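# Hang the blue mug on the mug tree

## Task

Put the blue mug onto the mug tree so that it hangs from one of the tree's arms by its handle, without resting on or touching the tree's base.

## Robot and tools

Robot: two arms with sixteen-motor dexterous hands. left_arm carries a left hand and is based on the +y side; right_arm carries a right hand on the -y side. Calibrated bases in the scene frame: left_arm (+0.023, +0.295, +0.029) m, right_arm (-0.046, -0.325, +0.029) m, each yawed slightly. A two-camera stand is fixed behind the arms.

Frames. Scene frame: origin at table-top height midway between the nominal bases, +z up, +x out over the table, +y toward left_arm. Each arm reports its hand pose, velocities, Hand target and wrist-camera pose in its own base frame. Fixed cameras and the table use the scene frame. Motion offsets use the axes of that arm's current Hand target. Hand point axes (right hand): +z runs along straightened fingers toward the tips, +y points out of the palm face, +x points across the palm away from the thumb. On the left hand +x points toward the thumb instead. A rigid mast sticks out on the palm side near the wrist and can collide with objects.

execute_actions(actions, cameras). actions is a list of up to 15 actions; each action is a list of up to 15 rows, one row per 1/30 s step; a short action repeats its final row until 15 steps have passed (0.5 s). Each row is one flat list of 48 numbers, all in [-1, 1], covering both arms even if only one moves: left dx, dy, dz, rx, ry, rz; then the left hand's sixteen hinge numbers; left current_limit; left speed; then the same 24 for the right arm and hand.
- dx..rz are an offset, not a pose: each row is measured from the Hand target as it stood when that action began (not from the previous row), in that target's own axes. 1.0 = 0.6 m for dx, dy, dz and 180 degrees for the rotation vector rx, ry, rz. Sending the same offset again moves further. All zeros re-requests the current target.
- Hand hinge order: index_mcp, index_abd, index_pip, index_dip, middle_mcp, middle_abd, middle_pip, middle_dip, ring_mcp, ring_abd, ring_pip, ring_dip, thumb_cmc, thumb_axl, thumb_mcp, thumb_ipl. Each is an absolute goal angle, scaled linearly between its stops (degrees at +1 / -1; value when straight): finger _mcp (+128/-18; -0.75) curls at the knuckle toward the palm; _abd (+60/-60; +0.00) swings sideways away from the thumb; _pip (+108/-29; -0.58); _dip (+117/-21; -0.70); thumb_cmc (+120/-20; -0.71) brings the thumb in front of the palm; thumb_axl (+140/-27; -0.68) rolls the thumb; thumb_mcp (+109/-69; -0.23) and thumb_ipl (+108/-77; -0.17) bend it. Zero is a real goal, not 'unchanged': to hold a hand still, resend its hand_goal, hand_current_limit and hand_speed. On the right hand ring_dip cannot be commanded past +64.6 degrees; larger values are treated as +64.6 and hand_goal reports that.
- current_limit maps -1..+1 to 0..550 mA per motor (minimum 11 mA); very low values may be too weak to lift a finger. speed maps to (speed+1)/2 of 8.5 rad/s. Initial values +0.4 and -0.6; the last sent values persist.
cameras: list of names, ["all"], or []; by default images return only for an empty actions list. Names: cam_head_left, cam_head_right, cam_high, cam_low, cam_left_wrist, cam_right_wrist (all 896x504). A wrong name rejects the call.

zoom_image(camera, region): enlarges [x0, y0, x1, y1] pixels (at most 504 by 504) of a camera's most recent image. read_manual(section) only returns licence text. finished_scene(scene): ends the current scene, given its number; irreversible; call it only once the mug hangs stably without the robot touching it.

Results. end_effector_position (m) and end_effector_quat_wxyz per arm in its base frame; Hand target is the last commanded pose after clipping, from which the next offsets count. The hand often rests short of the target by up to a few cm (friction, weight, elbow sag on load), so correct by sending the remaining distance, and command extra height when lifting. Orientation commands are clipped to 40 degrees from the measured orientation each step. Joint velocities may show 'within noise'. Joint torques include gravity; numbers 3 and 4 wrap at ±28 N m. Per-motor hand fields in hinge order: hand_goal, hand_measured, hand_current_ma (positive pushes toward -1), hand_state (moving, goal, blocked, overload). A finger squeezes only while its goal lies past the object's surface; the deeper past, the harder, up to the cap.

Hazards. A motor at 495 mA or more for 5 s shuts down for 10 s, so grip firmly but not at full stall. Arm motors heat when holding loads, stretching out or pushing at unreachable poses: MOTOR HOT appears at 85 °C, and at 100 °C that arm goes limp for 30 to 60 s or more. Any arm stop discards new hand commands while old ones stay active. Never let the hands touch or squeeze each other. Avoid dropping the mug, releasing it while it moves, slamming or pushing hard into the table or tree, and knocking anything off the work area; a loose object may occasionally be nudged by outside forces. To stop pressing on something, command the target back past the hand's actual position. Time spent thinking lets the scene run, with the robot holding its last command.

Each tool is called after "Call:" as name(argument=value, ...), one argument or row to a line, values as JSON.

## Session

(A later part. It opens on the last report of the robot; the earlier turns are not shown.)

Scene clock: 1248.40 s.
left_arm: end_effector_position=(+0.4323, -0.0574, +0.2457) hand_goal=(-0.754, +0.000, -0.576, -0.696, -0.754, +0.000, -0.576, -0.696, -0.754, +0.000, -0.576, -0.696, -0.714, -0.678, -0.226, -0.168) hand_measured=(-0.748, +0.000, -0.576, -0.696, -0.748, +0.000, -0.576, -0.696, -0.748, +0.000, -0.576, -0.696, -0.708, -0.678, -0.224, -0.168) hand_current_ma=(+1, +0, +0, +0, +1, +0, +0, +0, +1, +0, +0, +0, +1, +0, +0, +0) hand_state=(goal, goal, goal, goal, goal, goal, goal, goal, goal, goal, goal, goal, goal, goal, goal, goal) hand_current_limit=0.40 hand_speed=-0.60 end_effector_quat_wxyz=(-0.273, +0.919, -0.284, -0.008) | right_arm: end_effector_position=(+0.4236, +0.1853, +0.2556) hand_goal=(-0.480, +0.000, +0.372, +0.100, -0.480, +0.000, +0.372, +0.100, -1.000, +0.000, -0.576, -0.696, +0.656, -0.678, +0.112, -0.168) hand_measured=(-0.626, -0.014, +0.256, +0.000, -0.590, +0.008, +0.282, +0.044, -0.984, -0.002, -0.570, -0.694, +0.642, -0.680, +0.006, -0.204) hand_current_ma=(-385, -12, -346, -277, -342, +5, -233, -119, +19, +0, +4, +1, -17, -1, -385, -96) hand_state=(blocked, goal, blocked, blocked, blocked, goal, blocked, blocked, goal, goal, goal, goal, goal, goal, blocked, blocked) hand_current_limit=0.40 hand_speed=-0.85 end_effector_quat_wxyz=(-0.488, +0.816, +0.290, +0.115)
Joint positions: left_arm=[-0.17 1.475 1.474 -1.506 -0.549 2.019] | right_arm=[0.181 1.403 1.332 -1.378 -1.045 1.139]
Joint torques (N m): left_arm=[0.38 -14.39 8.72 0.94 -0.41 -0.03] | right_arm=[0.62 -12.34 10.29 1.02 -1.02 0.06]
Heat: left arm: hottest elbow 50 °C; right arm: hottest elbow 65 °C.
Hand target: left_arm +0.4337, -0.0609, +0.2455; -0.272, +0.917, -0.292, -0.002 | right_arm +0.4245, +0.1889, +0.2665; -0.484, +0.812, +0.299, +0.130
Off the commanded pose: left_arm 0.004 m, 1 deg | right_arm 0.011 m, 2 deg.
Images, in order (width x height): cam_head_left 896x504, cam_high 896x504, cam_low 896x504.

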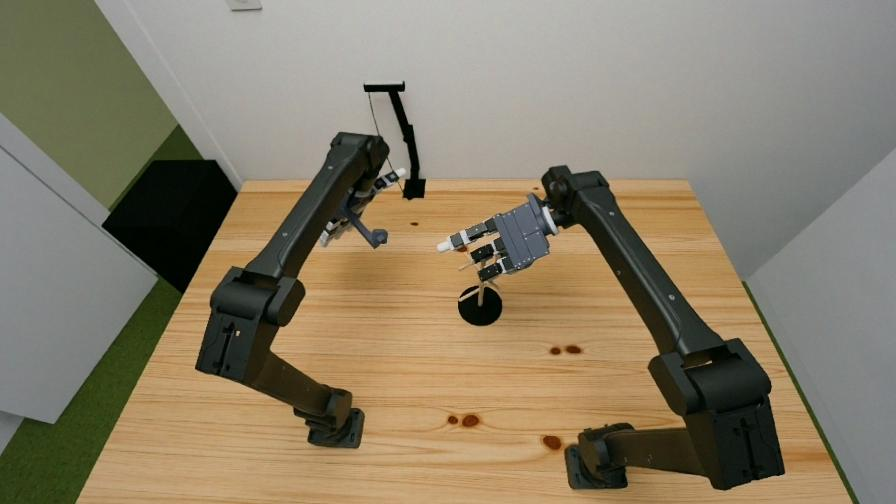

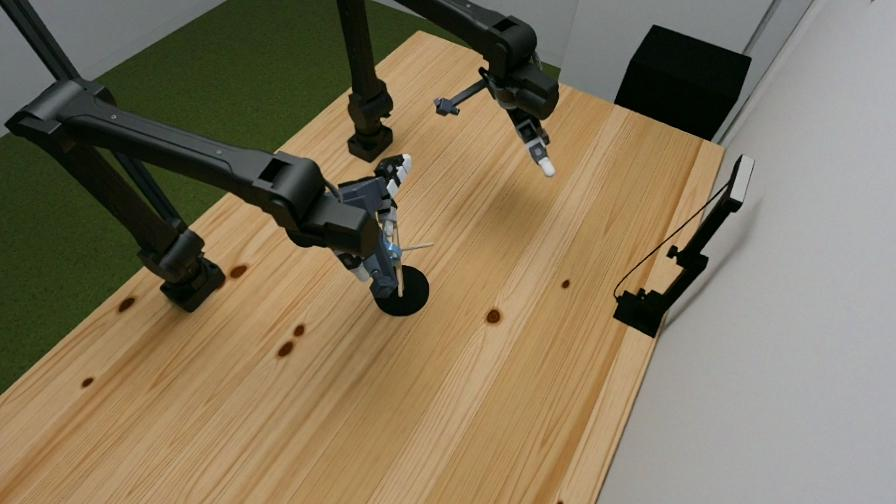

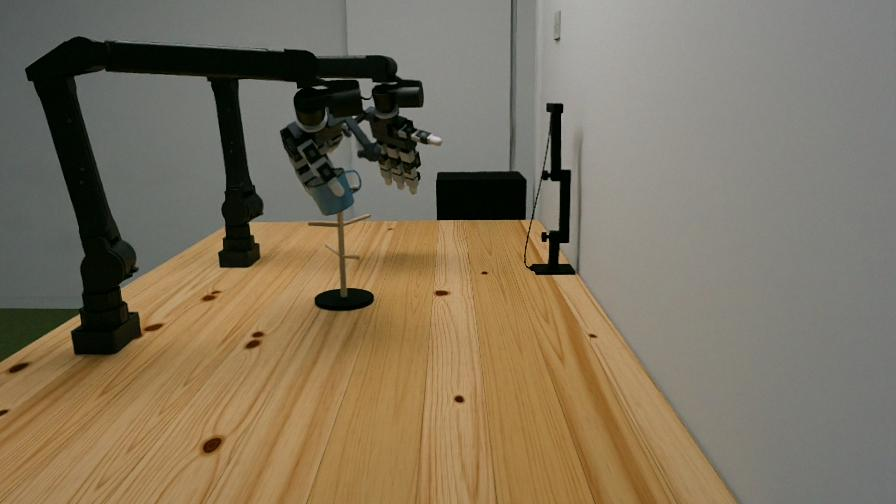

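Call:
execute_actions(
  actions=[
    [[0,0,0,0,0,0,-0.754,0,-0.576,-0.696,-0.754,0,-0.576,-0.696,-0.754,0,-0.576,-0.696,-0.714,-0.678,-0.226,-0.168,0.4,-0.6,-0.0183,0.026,0.0182,0,0,0,-0.479,0.0,0.372,0.101,-0.479,0,0.372,0.101,-1,0,-0.576,-0.696,0.657,-0.678,0.112,-0.168,0.4,-0.85]],
  ],
  cameras=["cam_low","cam_head_left","cam_high"],
)

Call:
zoom_image(
  camera="cam_low",
  region=[250, 120, 410, 260],
)

Call:
zoom_image(
  camera="cam_high",
  region=[250, 130, 450, 330],
)

Scene clock: 1260.60 s.
left_arm: end_effector_position=(+0.4323, -0.0574, +0.2457) hand_goal=(-0.754, +0.000, -0.576, -0.696, -0.754, +0.000, -0.576, -0.696, -0.754, +0.000, -0.576, -0.696, -0.714, -0.678, -0.226, -0.168) hand_measured=(-0.748, +0.000, -0.576, -0.696, -0.748, +0.000, -0.576, -0.696, -0.748, +0.000, -0.576, -0.696, -0.708, -0.678, -0.224, -0.168) hand_current_ma=(+1, +0, +0, +0, +1, +0, +0, +0, +1, +0, +0, +0, +1, +0, +0, +0) hand_state=(goal, goal, goal, goal, goal, goal, goal, goal, goal, goal, goal, goal, goal, goal, goal, goal) hand_current_limit=0.40 hand_speed=-0.60 end_effector_quat_wxyz=(-0.273, +0.919, -0.284, -0.008) | right_arm: end_effector_position=(+0.4231, +0.1864, +0.2523) hand_goal=(-0.480, +0.000, +0.372, +0.100, -0.480, +0.000, +0.372, +0.100, -1.000, +0.000, -0.576, -0.696, +0.656, -0.678, +0.112, -0.168) hand_measured=(-0.626, -0.014, +0.256, +0.002, -0.590, +0.014, +0.282, +0.054, -0.984, -0.002, -0.570, -0.694, +0.638, -0.680, +0.004, -0.204) hand_current_ma=(-385, -12, -346, -269, -342, +11, -232, -89, +19, +0, +4, +1, -21, -1, -385, -96) hand_state=(blocked, goal, blocked, blocked, blocked, goal, blocked, blocked, goal, goal, goal, goal, goal, goal, blocked, blocked) hand_current_limit=0.40 hand_speed=-0.85 end_effector_quat_wxyz=(-0.488, +0.810, +0.298, +0.132)
Joint positions: left_arm=[-0.17 1.475 1.474 -1.506 -0.549 2.019] | right_arm=[0.181 1.38 1.293 -1.322 -1.052 1.14]
Joint torques (N m): left_arm=[0.44 -14.39 8.73 0.94 -0.41 -0.03] | right_arm=[1.26 -10.34 9.11 1.33 -0.71 0.06]
Heat: left arm: hottest elbow 50 °C; right arm: hottest elbow 61 °C.
Hand target: left_arm +0.4337, -0.0609, +0.2455; -0.272, +0.917, -0.292, -0.002 | right_arm +0.4245, +0.1889, +0.2444; -0.484, +0.812, +0.299, +0.130
Off the commanded pose: left_arm 0.004 m, 1 deg | right_arm 0.008 m, 1 deg.
Images, in order (width x height): cam_head_left 896x504, cam_high 896x504, cam_low 896x504.

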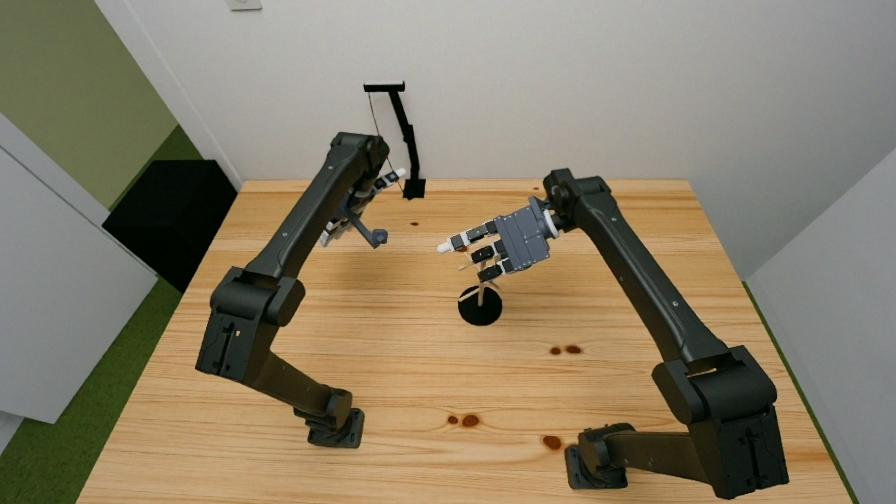

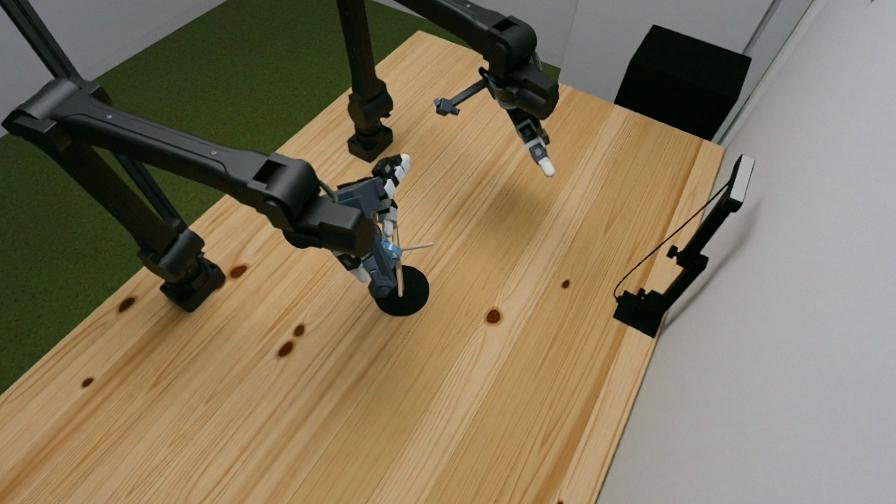

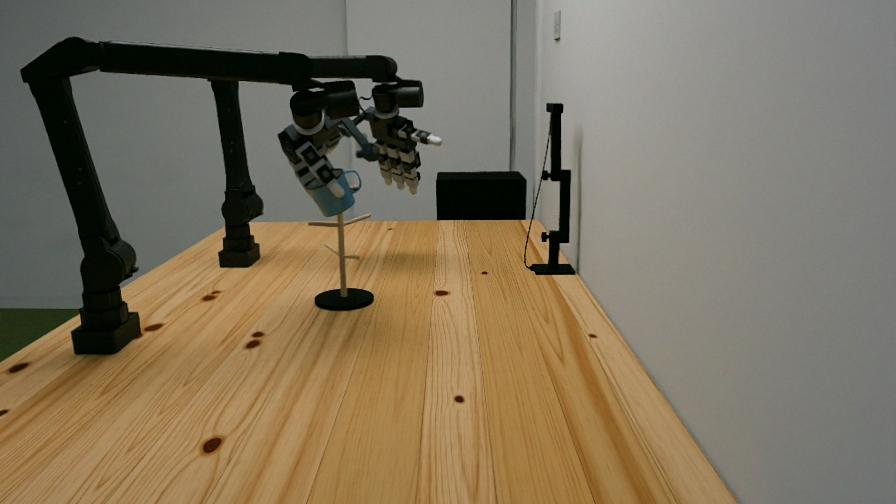

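Scaled by 3.150 from the camera's 896x504 image, which has a finer 1280x720 frame.

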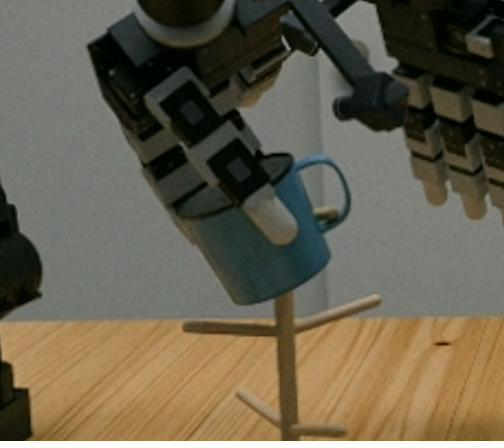

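Scaled by 2.520 from the camera's 896x504 image, which has a finer 1280x720 frame.

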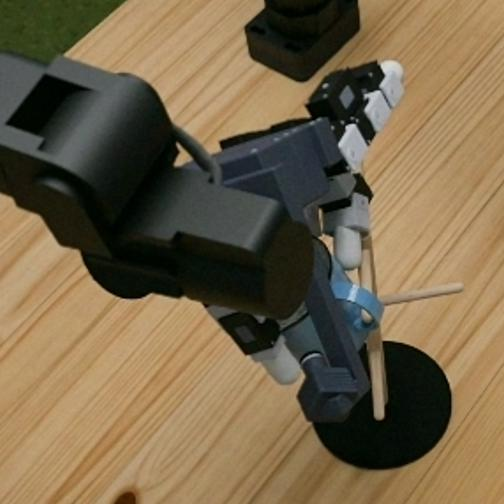

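Call:
execute_actions(
  actions=[
    [[0,0,0,0,0,0,-0.754,0,-0.576,-0.696,-0.754,0,-0.576,-0.696,-0.754,0,-0.576,-0.696,-0.714,-0.678,-0.226,-0.168,0.4,-0.6,-0.0167,0.0236,0.0165,0,0,0,-0.479,0.0,0.372,0.101,-0.479,0,0.372,0.101,-1,0,-0.576,-0.696,0.657,-0.678,0.112,-0.168,0.4,-0.85]],
  ],
  cameras=["cam_low","cam_head_left","cam_high"],
)

Call:
zoom_image(
  camera="cam_low",
  region=[250, 120, 410, 260],
)

Call:
zoom_image(
  camera="cam_high",
  region=[250, 130, 450, 330],
)

Scene clock: 1264.87 s.
left_arm: end_effector_position=(+0.4323, -0.0574, +0.2457) hand_goal=(-0.754, +0.000, -0.576, -0.696, -0.754, +0.000, -0.576, -0.696, -0.754, +0.000, -0.576, -0.696, -0.714, -0.678, -0.226, -0.168) hand_measured=(-0.748, +0.000, -0.576, -0.696, -0.748, +0.000, -0.576, -0.696, -0.748, +0.000, -0.576, -0.696, -0.708, -0.678, -0.224, -0.168) hand_current_ma=(+1, +0, +0, +0, +1, +0, +0, +0, +1, +0, +0, +0, +1, +0, +0, +0) hand_state=(goal, goal, goal, goal, goal, goal, goal, goal, goal, goal, goal, goal, goal, goal, goal, goal) hand_current_limit=0.40 hand_speed=-0.60 end_effector_quat_wxyz=(-0.273, +0.919, -0.284, -0.008) | right_arm: end_effector_position=(+0.4238, +0.1888, +0.2486) hand_goal=(-0.480, +0.000, +0.372, +0.100, -0.480, +0.000, +0.372, +0.100, -1.000, +0.000, -0.576, -0.696, +0.656, -0.678, +0.112, -0.168) hand_measured=(-0.626, -0.014, +0.256, +0.012, -0.590, +0.018, +0.292, +0.060, -0.984, -0.002, -0.570, -0.694, +0.634, -0.680, -0.004, -0.204) hand_current_ma=(-385, -12, -346, -226, -342, +18, -193, -70, +19, +0, +4, +1, -30, -1, -385, -97) hand_state=(blocked, goal, blocked, blocked, blocked, goal, blocked, blocked, goal, goal, goal, goal, blocked, goal, blocked, blocked) hand_current_limit=0.40 hand_speed=-0.85 end_effector_quat_wxyz=(-0.491, +0.802, +0.306, +0.147)
Joint positions: left_arm=[-0.17 1.475 1.474 -1.506 -0.549 2.019] | right_arm=[0.181 1.365 1.26 -1.27 -1.066 1.14]
Joint torques (N m): left_arm=[0.44 -14.33 8.72 0.92 -0.41 -0.03] | right_arm=[0.91 -8.12 8.05 1.32 -0.13 0.06]
Heat: left arm: hottest elbow 50 °C; right arm: hottest elbow 60 °C.
Hand target: left_arm +0.4337, -0.0609, +0.2455; -0.272, +0.917, -0.292, -0.002 | right_arm +0.4244, +0.1889, +0.2244; -0.484, +0.812, +0.299, +0.130
Off the commanded pose: left_arm 0.004 m, 1 deg | right_arm 0.024 m, 3 deg.
Images, in order (width x height): cam_head_left 896x504, cam_high 896x504, cam_low 896x504.

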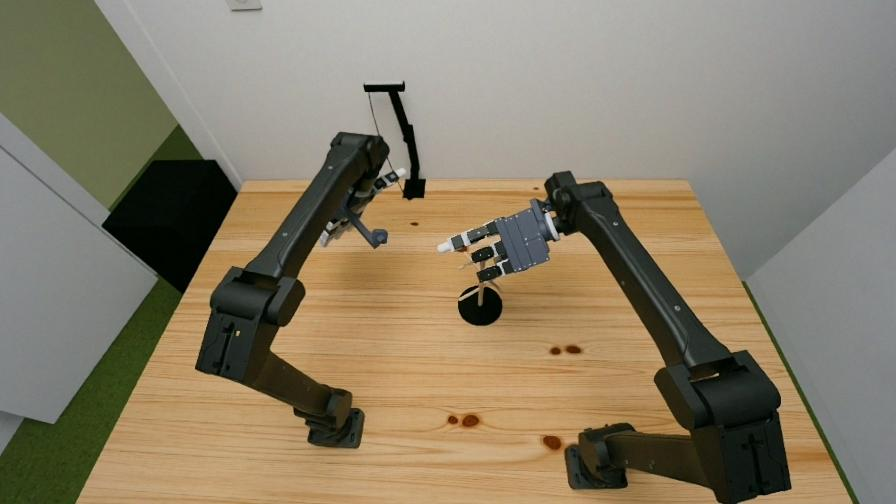

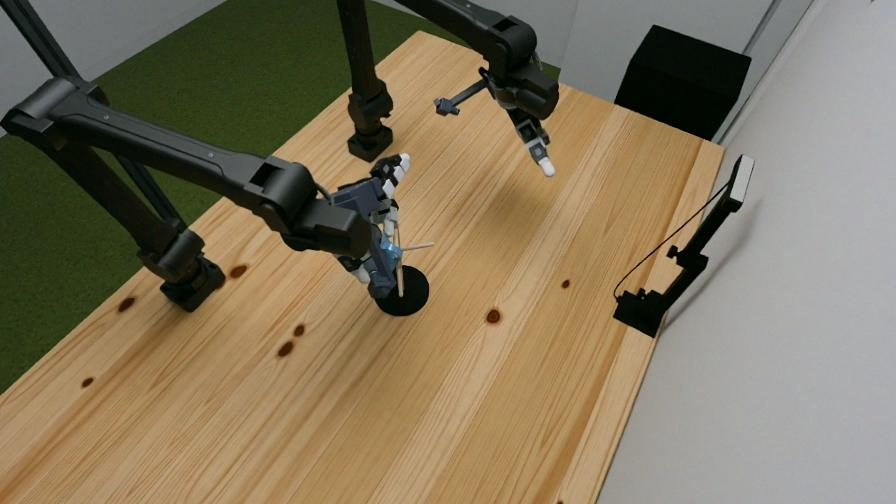

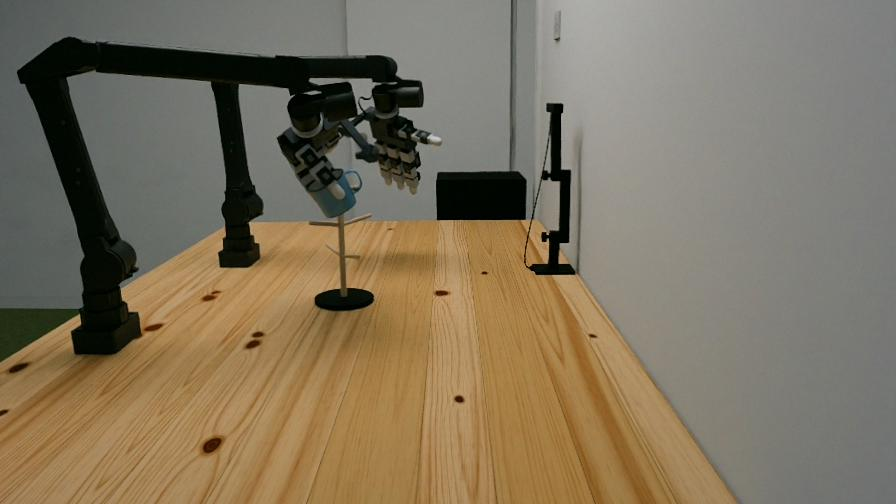

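Scaled by 3.150 from the camera's 896x504 image, which has a finer 1280x720 frame.

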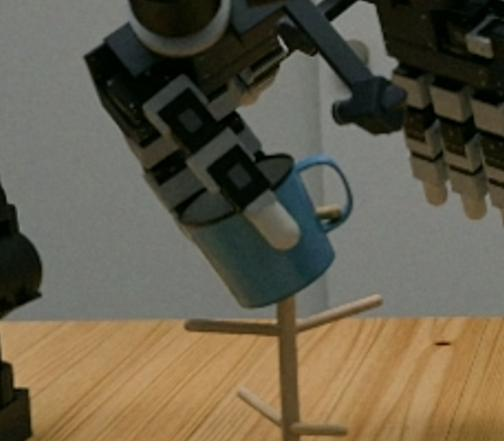

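Scaled by 2.520 from the camera's 896x504 image, which has a finer 1280x720 frame.

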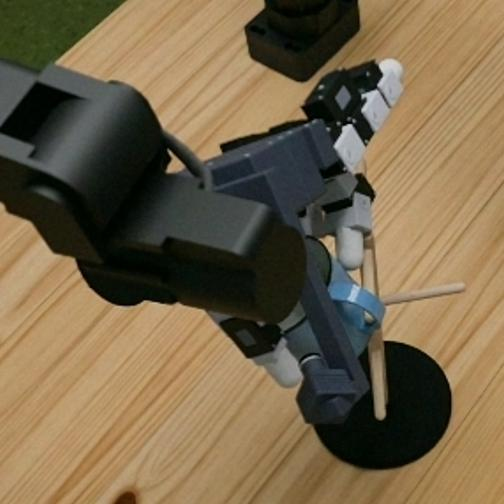

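Call:
execute_actions(
  actions=[
    [[0,0,0,0,0,0,-0.754,0,-0.576,-0.696,-0.754,0,-0.576,-0.696,-0.754,0,-0.576,-0.696,-0.714,-0.678,-0.226,-0.168,0.4,-0.6,0.0227,-0.016,-0.0548,0.0278,-0.0394,-0.0276,-0.479,0.0,0.372,0.101,-0.479,0,0.372,0.101,-1,0,-0.576,-0.696,0.657,-0.678,0.112,-0.168,0.4,-0.85]],
  ],
  cameras=["cam_low","cam_head_left","cam_high"],
)

Call:
zoom_image(
  camera="cam_low",
  region=[250, 120, 410, 260],
)

Call:
zoom_image(
  camera="cam_high",
  region=[250, 130, 450, 330],
)

Scene clock: 1284.77 s.
left_arm: end_effector_position=(+0.4323, -0.0574, +0.2457) hand_goal=(-0.754, +0.000, -0.576, -0.696, -0.754, +0.000, -0.576, -0.696, -0.754, +0.000, -0.576, -0.696, -0.714, -0.678, -0.226, -0.168) hand_measured=(-0.748, +0.000, -0.576, -0.696, -0.748, +0.000, -0.576, -0.696, -0.748, +0.000, -0.576, -0.696, -0.708, -0.678, -0.224, -0.168) hand_current_ma=(+1, +0, +0, +0, +1, +0, +0, +0, +1, +0, +0, +0, +1, +0, +0, +0) hand_state=(goal, goal, goal, goal, goal, goal, goal, goal, goal, goal, goal, goal, goal, goal, goal, goal) hand_current_limit=0.40 hand_speed=-0.60 end_effector_quat_wxyz=(-0.273, +0.919, -0.284, -0.008) | right_arm: end_effector_position=(+0.4130, +0.1713, +0.2326) hand_goal=(-0.480, +0.000, +0.372, +0.100, -0.480, +0.000, +0.372, +0.100, -1.000, +0.000, -0.576, -0.696, +0.656, -0.678, +0.112, -0.168) hand_measured=(-0.626, -0.014, +0.256, +0.012, -0.590, +0.018, +0.292, +0.060, -0.986, -0.002, -0.570, -0.694, +0.634, -0.680, -0.004, -0.204) hand_current_ma=(-385, -12, -346, -225, -342, +18, -193, -70, +17, +0, +4, +1, -30, -1, -385, -97) hand_state=(blocked, goal, blocked, blocked, blocked, goal, blocked, blocked, goal, goal, goal, goal, blocked, goal, blocked, blocked) hand_current_limit=0.40 hand_speed=-0.85 end_effector_quat_wxyz=(-0.498, +0.792, +0.348, +0.066)
Joint positions: left_arm=[-0.17 1.475 1.474 -1.506 -0.549 2.019] | right_arm=[0.143 1.499 1.37 -1.681 -1.035 0.748]
Joint torques (N m): left_arm=[0.44 -14.33 8.72 0.95 -0.41 -0.03] | right_arm=[-0.97 -11.75 14.08 -0.54 -0.94 -0.28]
Heat: left arm: hottest elbow 50 °C; right arm: hottest elbow 57 °C.
Hand target: left_arm +0.4337, -0.0609, +0.2455; -0.272, +0.917, -0.292, -0.002 | right_arm +0.4320, +0.1687, +0.2546; -0.494, +0.783, +0.369, +0.087
Off the commanded pose: left_arm 0.004 m, 1 deg | right_arm 0.029 m, 4 deg.
joint sent to its limit (right arm) — joint 4 (wrist pitch), lower limit. The joint targets still meet the commanded pose.
Images, in order (width x height): cam_head_left 896x504, cam_high 896x504, cam_low 896x504.

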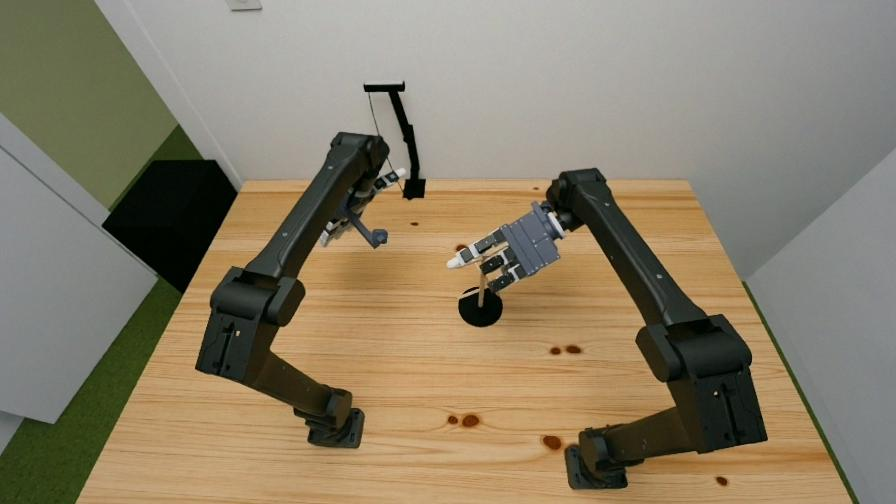

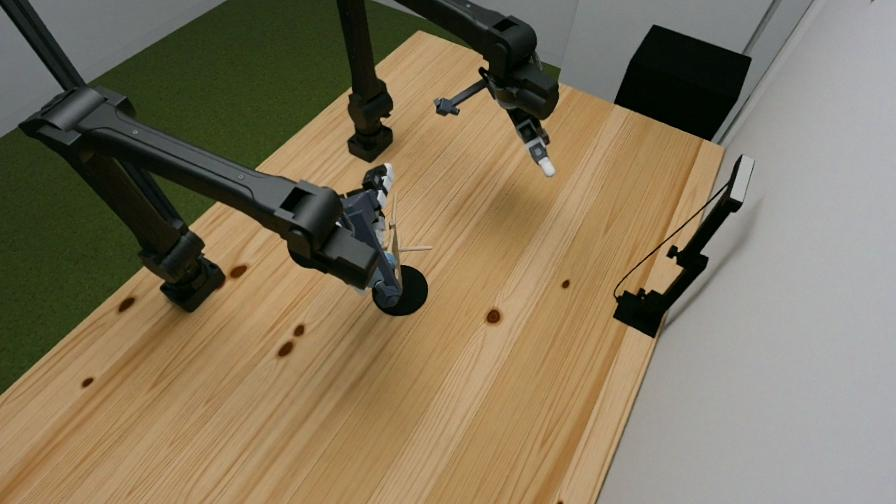

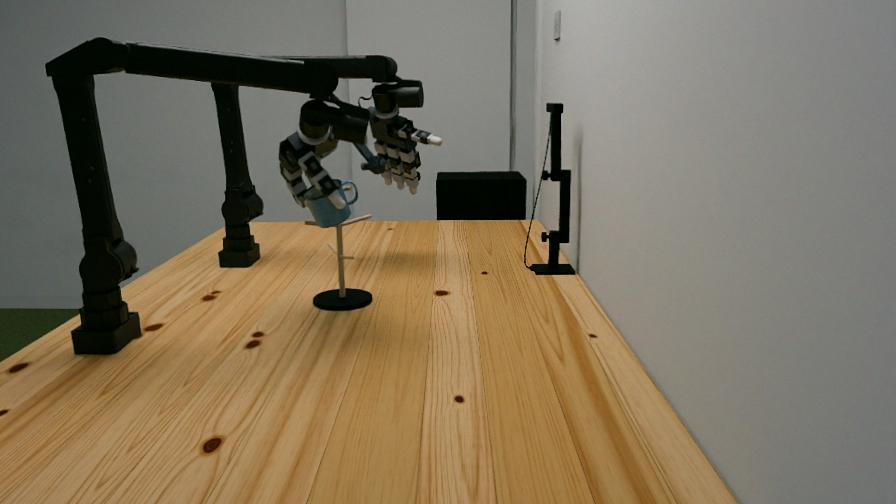

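Scaled by 3.150 from the camera's 896x504 image, which has a finer 1280x720 frame.

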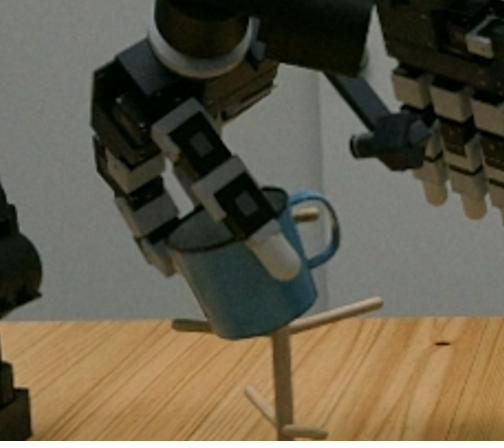

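Scaled by 2.520 from the camera's 896x504 image, which has a finer 1280x720 frame.

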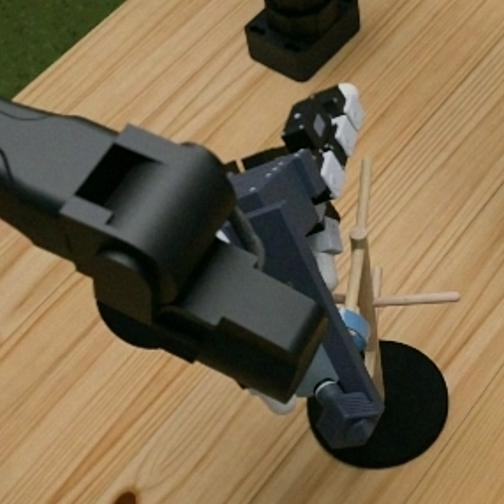

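Call:
execute_actions(
  actions=[
    [[0,0,0,0,0,0,-0.754,0,-0.576,-0.696,-0.754,0,-0.576,-0.696,-0.754,0,-0.576,-0.696,-0.714,-0.678,-0.226,-0.168,0.4,-0.6,-0.001,0.0162,0.011,0,0.0383,-0.0546,-0.479,0.0,0.372,0.101,-0.479,0,0.372,0.101,-1,0,-0.576,-0.696,0.657,-0.678,0.112,-0.168,0.4,-0.85]],
  ],
  cameras=["cam_low","cam_head_left","cam_high"],
)

Call:
zoom_image(
  camera="cam_low",
  region=[250, 120, 410, 260],
)

Call:
zoom_image(
  camera="cam_high",
  region=[250, 130, 450, 330],
)

Scene clock: 1300.07 s.
left_arm: end_effector_position=(+0.4323, -0.0574, +0.2457) hand_goal=(-0.754, +0.000, -0.576, -0.696, -0.754, +0.000, -0.576, -0.696, -0.754, +0.000, -0.576, -0.696, -0.714, -0.678, -0.226, -0.168) hand_measured=(-0.748, +0.000, -0.576, -0.696, -0.748, +0.000, -0.576, -0.696, -0.748, +0.000, -0.576, -0.696, -0.708, -0.678, -0.224, -0.168) hand_current_ma=(+1, +0, +0, +0, +1, +0, +0, +0, +1, +0, +0, +0, +1, +0, +0, +0) hand_state=(goal, goal, goal, goal, goal, goal, goal, goal, goal, goal, goal, goal, goal, goal, goal, goal) hand_current_limit=0.40 hand_speed=-0.60 end_effector_quat_wxyz=(-0.273, +0.919, -0.284, -0.008) | right_arm: end_effector_position=(+0.4272, +0.1724, +0.2298) hand_goal=(-0.480, +0.000, +0.372, +0.100, -0.480, +0.000, +0.372, +0.100, -1.000, +0.000, -0.576, -0.696, +0.656, -0.678, +0.112, -0.168) hand_measured=(-0.626, -0.014, +0.256, +0.012, -0.590, +0.012, +0.292, +0.060, -0.986, -0.002, -0.570, -0.694, +0.634, -0.680, -0.004, -0.204) hand_current_ma=(-385, -12, -346, -225, -342, +9, -193, -70, +17, +0, +4, +1, -30, -1, -385, -97) hand_state=(blocked, goal, blocked, blocked, blocked, goal, blocked, blocked, goal, goal, goal, goal, blocked, goal, blocked, blocked) hand_current_limit=0.40 hand_speed=-0.85 end_effector_quat_wxyz=(-0.509, +0.755, +0.388, +0.144)
Joint positions: left_arm=[-0.17 1.475 1.474 -1.506 -0.549 2.019] | right_arm=[0.11 1.467 1.295 -1.578 -1.107 0.621]
Joint velocities: left_arm=[within noise] | right_arm=[-0.005 0.005 -0.002 0.007 0.007 -0.168]
Joint torques (N m): left_arm=[0.44 -14.45 8.73 0.94 -0.4 -0.03] | right_arm=[-1.14 -13.22 10 0.64 -1.83 -0.46]
Heat: left arm: hottest elbow 50 °C; right arm: hottest elbow 59 °C.
Hand target: left_arm +0.4337, -0.0609, +0.2455; -0.272, +0.917, -0.292, -0.002 | right_arm +0.4365, +0.1716, +0.2440; -0.506, +0.742, +0.404, +0.176
Off the commanded pose: left_arm 0.004 m, 1 deg | right_arm 0.017 m, 4 deg.
Images, in order (width x height): cam_head_left 896x504, cam_high 896x504, cam_low 896x504.

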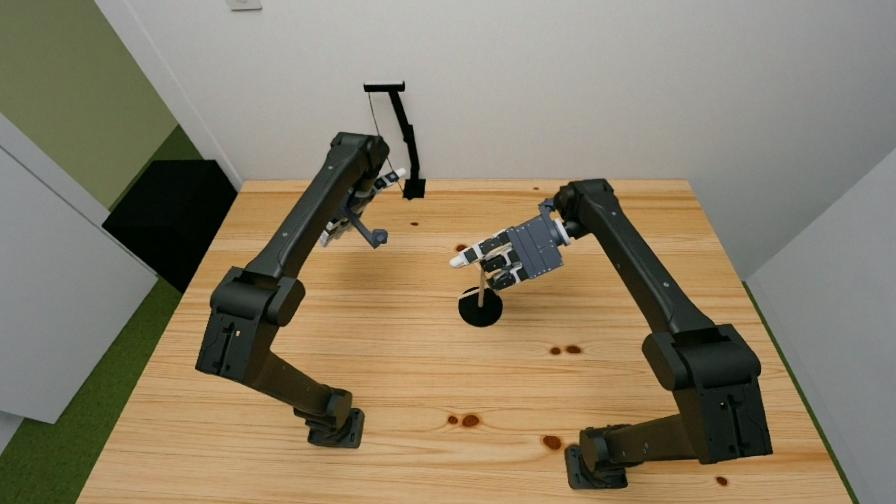

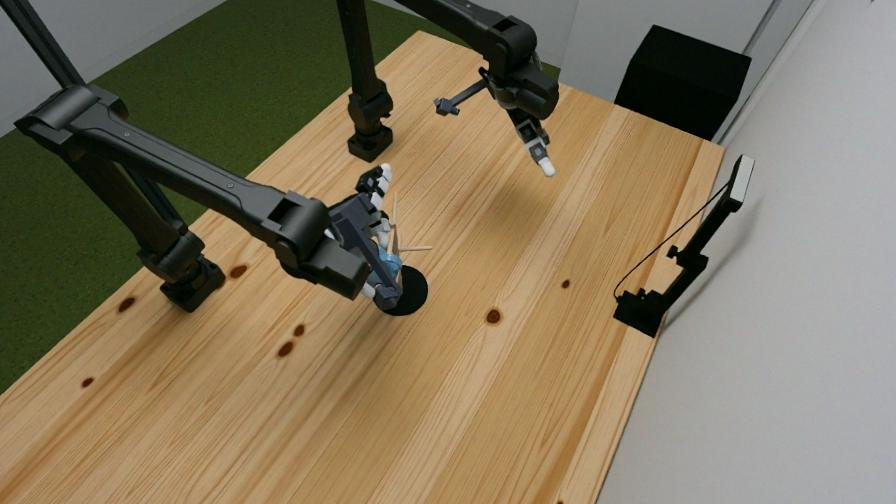

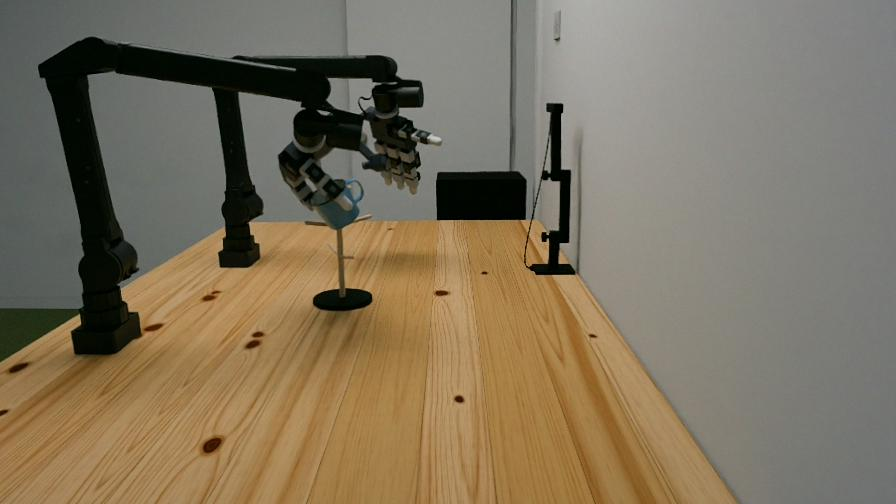

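Scaled by 3.150 from the camera's 896x504 image, which has a finer 1280x720 frame.

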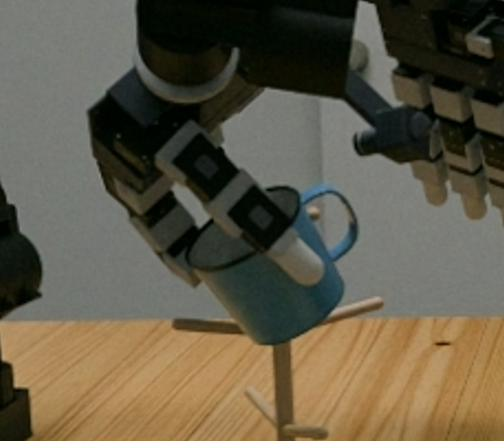

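Scaled by 2.520 from the camera's 896x504 image, which has a finer 1280x720 frame.

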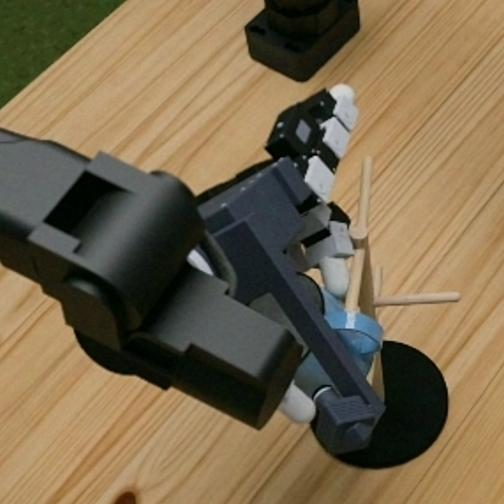

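Call:
execute_actions(
  actions=[
    [[0,0,0,0,0,0,-0.754,0,-0.576,-0.696,-0.754,0,-0.576,-0.696,-0.754,0,-0.576,-0.696,-0.714,-0.678,-0.226,-0.168,0.4,-0.6,-0.014,0.024,0.0163,0,0.0383,-0.0546,-0.479,0.0,0.372,0.101,-0.479,0,0.372,0.101,-1,0,-0.576,-0.696,0.657,-0.678,0.112,-0.168,0.4,-0.85]],
  ],
  cameras=["cam_low","cam_head_left","cam_high"],
)

Call:
zoom_image(
  camera="cam_low",
  region=[250, 120, 410, 260],
)

Call:
zoom_image(
  camera="cam_high",
  region=[250, 130, 450, 330],
)

Scene clock: 1307.30 s.
left_arm: end_effector_position=(+0.4323, -0.0574, +0.2457) hand_goal=(-0.754, +0.000, -0.576, -0.696, -0.754, +0.000, -0.576, -0.696, -0.754, +0.000, -0.576, -0.696, -0.714, -0.678, -0.226, -0.168) hand_measured=(-0.748, +0.000, -0.576, -0.696, -0.748, +0.000, -0.576, -0.696, -0.748, +0.000, -0.576, -0.696, -0.708, -0.678, -0.224, -0.168) hand_current_ma=(+1, +0, +0, +0, +1, +0, +0, +0, +1, +0, +0, +0, +1, +0, +0, +0) hand_state=(goal, goal, goal, goal, goal, goal, goal, goal, goal, goal, goal, goal, goal, goal, goal, goal) hand_current_limit=0.40 hand_speed=-0.60 end_effector_quat_wxyz=(-0.273, +0.919, -0.284, -0.008) | right_arm: end_effector_position=(+0.4312, +0.1758, +0.2079) hand_goal=(-0.480, +0.000, +0.372, +0.100, -0.480, +0.000, +0.372, +0.100, -1.000, +0.000, -0.576, -0.696, +0.656, -0.678, +0.112, -0.168) hand_measured=(-0.626, -0.014, +0.256, +0.012, -0.590, +0.010, +0.292, +0.060, -0.986, -0.002, -0.570, -0.694, +0.632, -0.680, -0.004, -0.204) hand_current_ma=(-385, -12, -346, -225, -342, +7, -193, -70, +17, +0, +4, +1, -35, -2, -385, -97) hand_state=(blocked, goal, blocked, blocked, blocked, goal, blocked, blocked, goal, goal, goal, goal, blocked, goal, blocked, blocked) hand_current_limit=0.40 hand_speed=-0.85 end_effector_quat_wxyz=(-0.521, +0.709, +0.417, +0.228)
Joint positions: left_arm=[-0.17 1.475 1.474 -1.506 -0.549 2.019] | right_arm=[0.082 1.427 1.139 -1.38 -1.208 0.522]
Joint torques (N m): left_arm=[0.44 -14.39 8.7 0.94 -0.41 -0.03] | right_arm=[-1.14 -12.51 10.06 0.75 -1.9 -0.52]
Heat: left arm: hottest elbow 50 °C; right arm: hottest elbow 59 °C.
Hand target: left_arm +0.4337, -0.0609, +0.2455; -0.272, +0.917, -0.292, -0.002 | right_arm +0.4411, +0.1745, +0.2253; -0.512, +0.693, +0.435, +0.262
Off the commanded pose: left_arm 0.004 m, 1 deg | right_arm 0.020 m, 5 deg.
Images, in order (width x height): cam_head_left 896x504, cam_high 896x504, cam_low 896x504.

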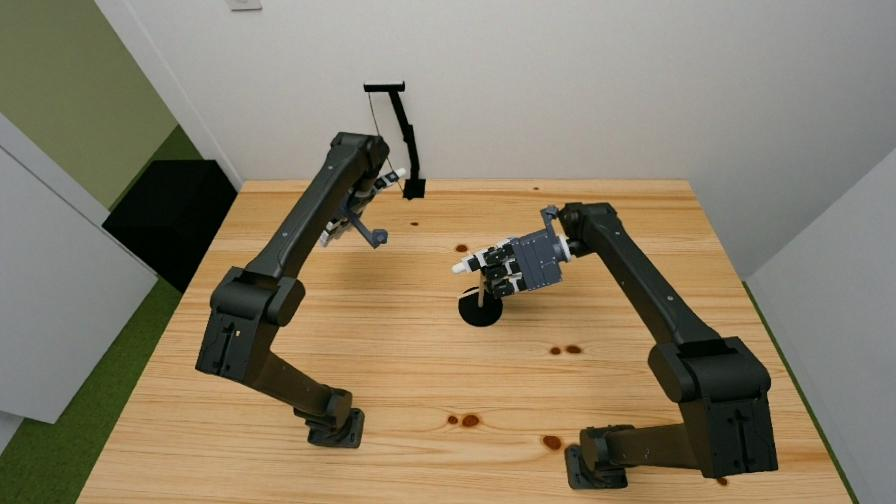

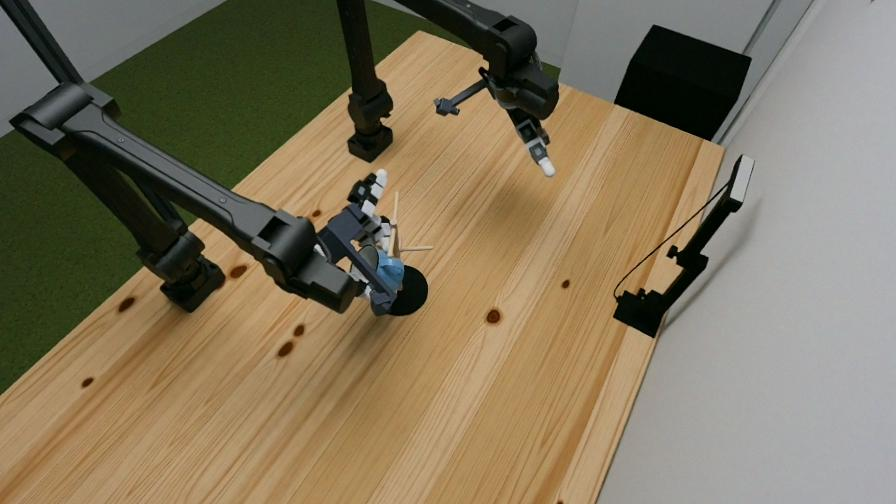

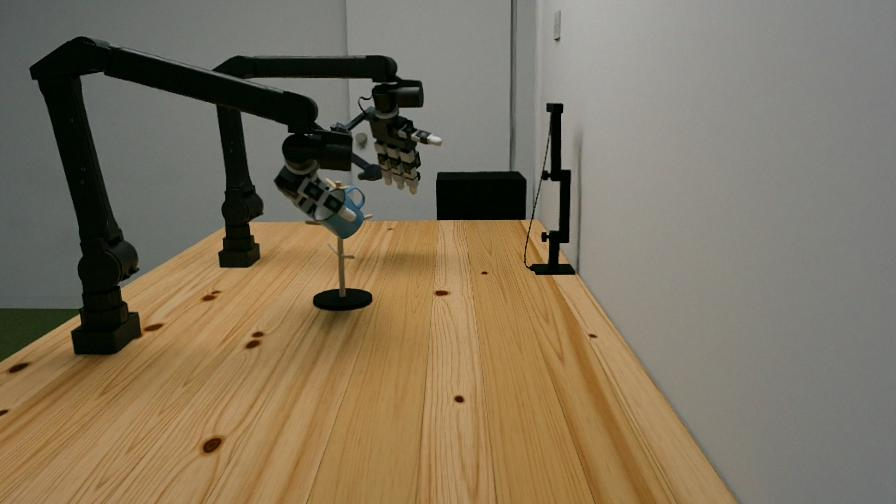

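Scaled by 3.150 from the camera's 896x504 image, which has a finer 1280x720 frame.

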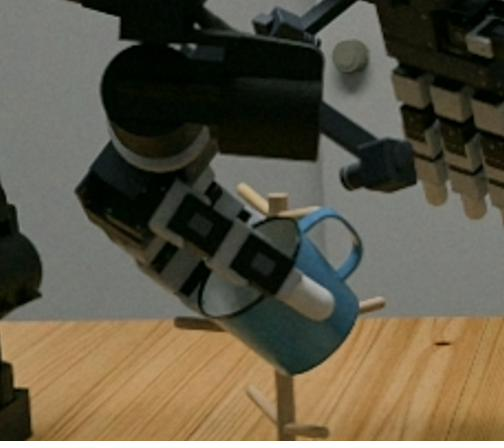

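Scaled by 2.520 from the camera's 896x504 image, which has a finer 1280x720 frame.

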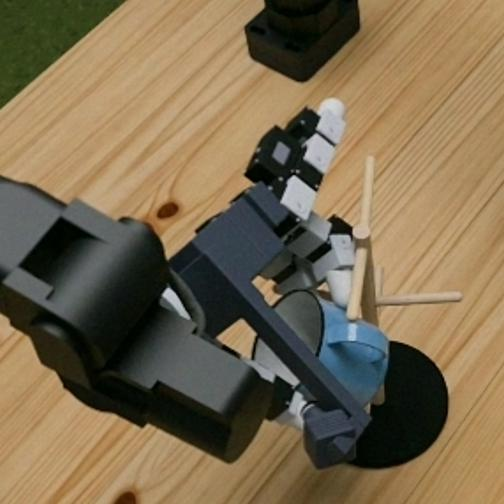

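Call:
execute_actions(
  actions=[
    [[0,0,0,0,0,0,-0.754,0,-0.576,-0.696,-0.754,0,-0.576,-0.696,-0.754,0,-0.576,-0.696,-0.714,-0.678,-0.226,-0.168,0.4,-0.6,0.0453,-0.0508,-0.0338,0,-0.0766,0.1092,-0.479,0.0,0.372,0.101,-0.479,0,0.372,0.101,-1,0,-0.576,-0.696,0.657,-0.678,0.112,-0.168,0.4,-0.85]],
  ],
  cameras=["cam_low","cam_head_left","cam_high"],
)

Call:
zoom_image(
  camera="cam_low",
  region=[250, 120, 410, 260],
)

Call:
zoom_image(
  camera="cam_high",
  region=[250, 130, 450, 330],
)

Scene clock: 1332.27 s.
left_arm: end_effector_position=(+0.4323, -0.0574, +0.2457) hand_goal=(-0.754, +0.000, -0.576, -0.696, -0.754, +0.000, -0.576, -0.696, -0.754, +0.000, -0.576, -0.696, -0.714, -0.678, -0.226, -0.168) hand_measured=(-0.748, +0.000, -0.576, -0.696, -0.748, +0.000, -0.576, -0.696, -0.748, +0.000, -0.576, -0.696, -0.708, -0.678, -0.224, -0.168) hand_current_ma=(+1, +0, +0, +0, +1, +0, +0, +0, +1, +0, +0, +0, +1, +0, +0, +0) hand_state=(goal, goal, goal, goal, goal, goal, goal, goal, goal, goal, goal, goal, goal, goal, goal, goal) hand_current_limit=0.40 hand_speed=-0.60 end_effector_quat_wxyz=(-0.273, +0.919, -0.284, -0.008) | right_arm: end_effector_position=(+0.4202, +0.1622, +0.2475) hand_goal=(-0.480, +0.000, +0.372, +0.100, -0.480, +0.000, +0.372, +0.100, -1.000, +0.000, -0.576, -0.696, +0.656, -0.678, +0.112, -0.168) hand_measured=(-0.626, -0.014, +0.256, +0.012, -0.590, +0.010, +0.292, +0.060, -0.986, -0.002, -0.570, -0.694, +0.630, -0.680, -0.004, -0.204) hand_current_ma=(-385, -12, -346, -225, -342, +7, -193, -70, +16, +0, +4, +1, -38, -2, -385, -97) hand_state=(blocked, goal, blocked, blocked, blocked, goal, blocked, blocked, goal, goal, goal, goal, blocked, goal, blocked, blocked) hand_current_limit=0.40 hand_speed=-0.85 end_effector_quat_wxyz=(-0.492, +0.792, +0.351, +0.088)
Joint positions: left_arm=[-0.17 1.475 1.474 -1.506 -0.549 2.019] | right_arm=[0.12 1.481 1.389 -1.681 -1.034 0.742]
Joint torques (N m): left_arm=[0.5 -14.39 8.72 0.92 -0.41 -0.03] | right_arm=[0.73 -11.46 13.89 -0.35 -0.93 0.08]
Heat: left arm: hottest elbow 50 °C; right arm: hottest elbow 58 °C.
Hand target: left_arm +0.4337, -0.0609, +0.2455; -0.272, +0.917, -0.292, -0.002 | right_arm +0.4294, +0.1675, +0.2689; -0.494, +0.783, +0.369, +0.087
Off the commanded pose: left_arm 0.004 m, 1 deg | right_arm 0.024 m, 2 deg.
joint sent to its limit (right arm) — joint 4 (wrist pitch), lower limit. The joint targets still meet the commanded pose.
Images, in order (width x height): cam_head_left 896x504, cam_high 896x504, cam_low 896x504.

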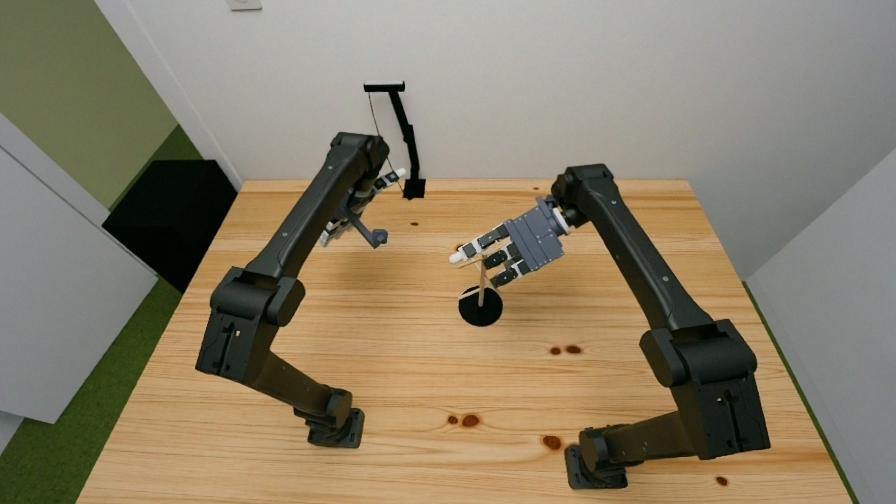

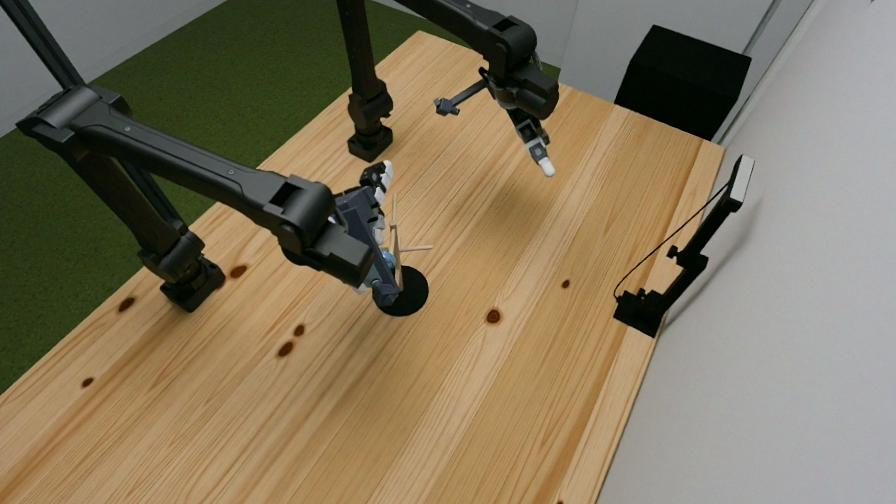

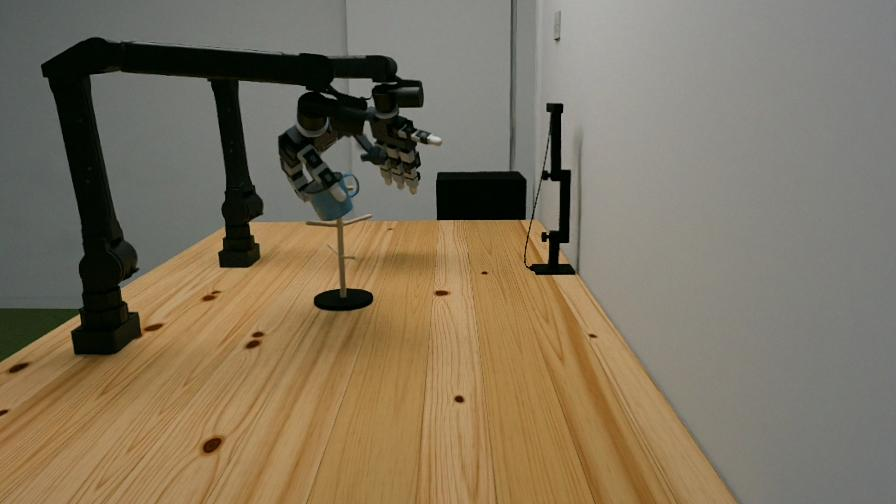

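Scaled by 3.150 from the camera's 896x504 image, which has a finer 1280x720 frame.

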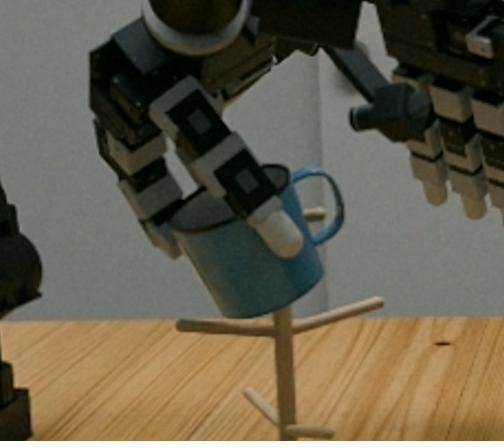

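Scaled by 2.520 from the camera's 896x504 image, which has a finer 1280x720 frame.

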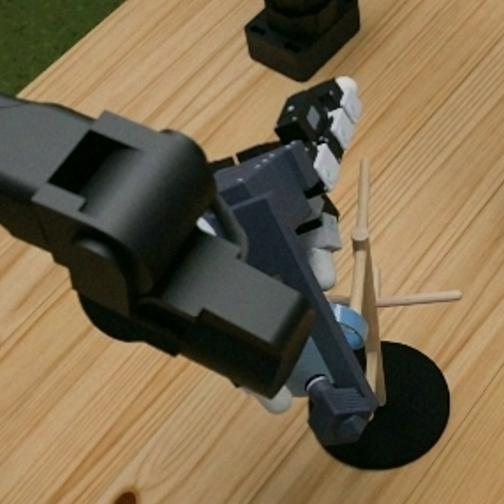

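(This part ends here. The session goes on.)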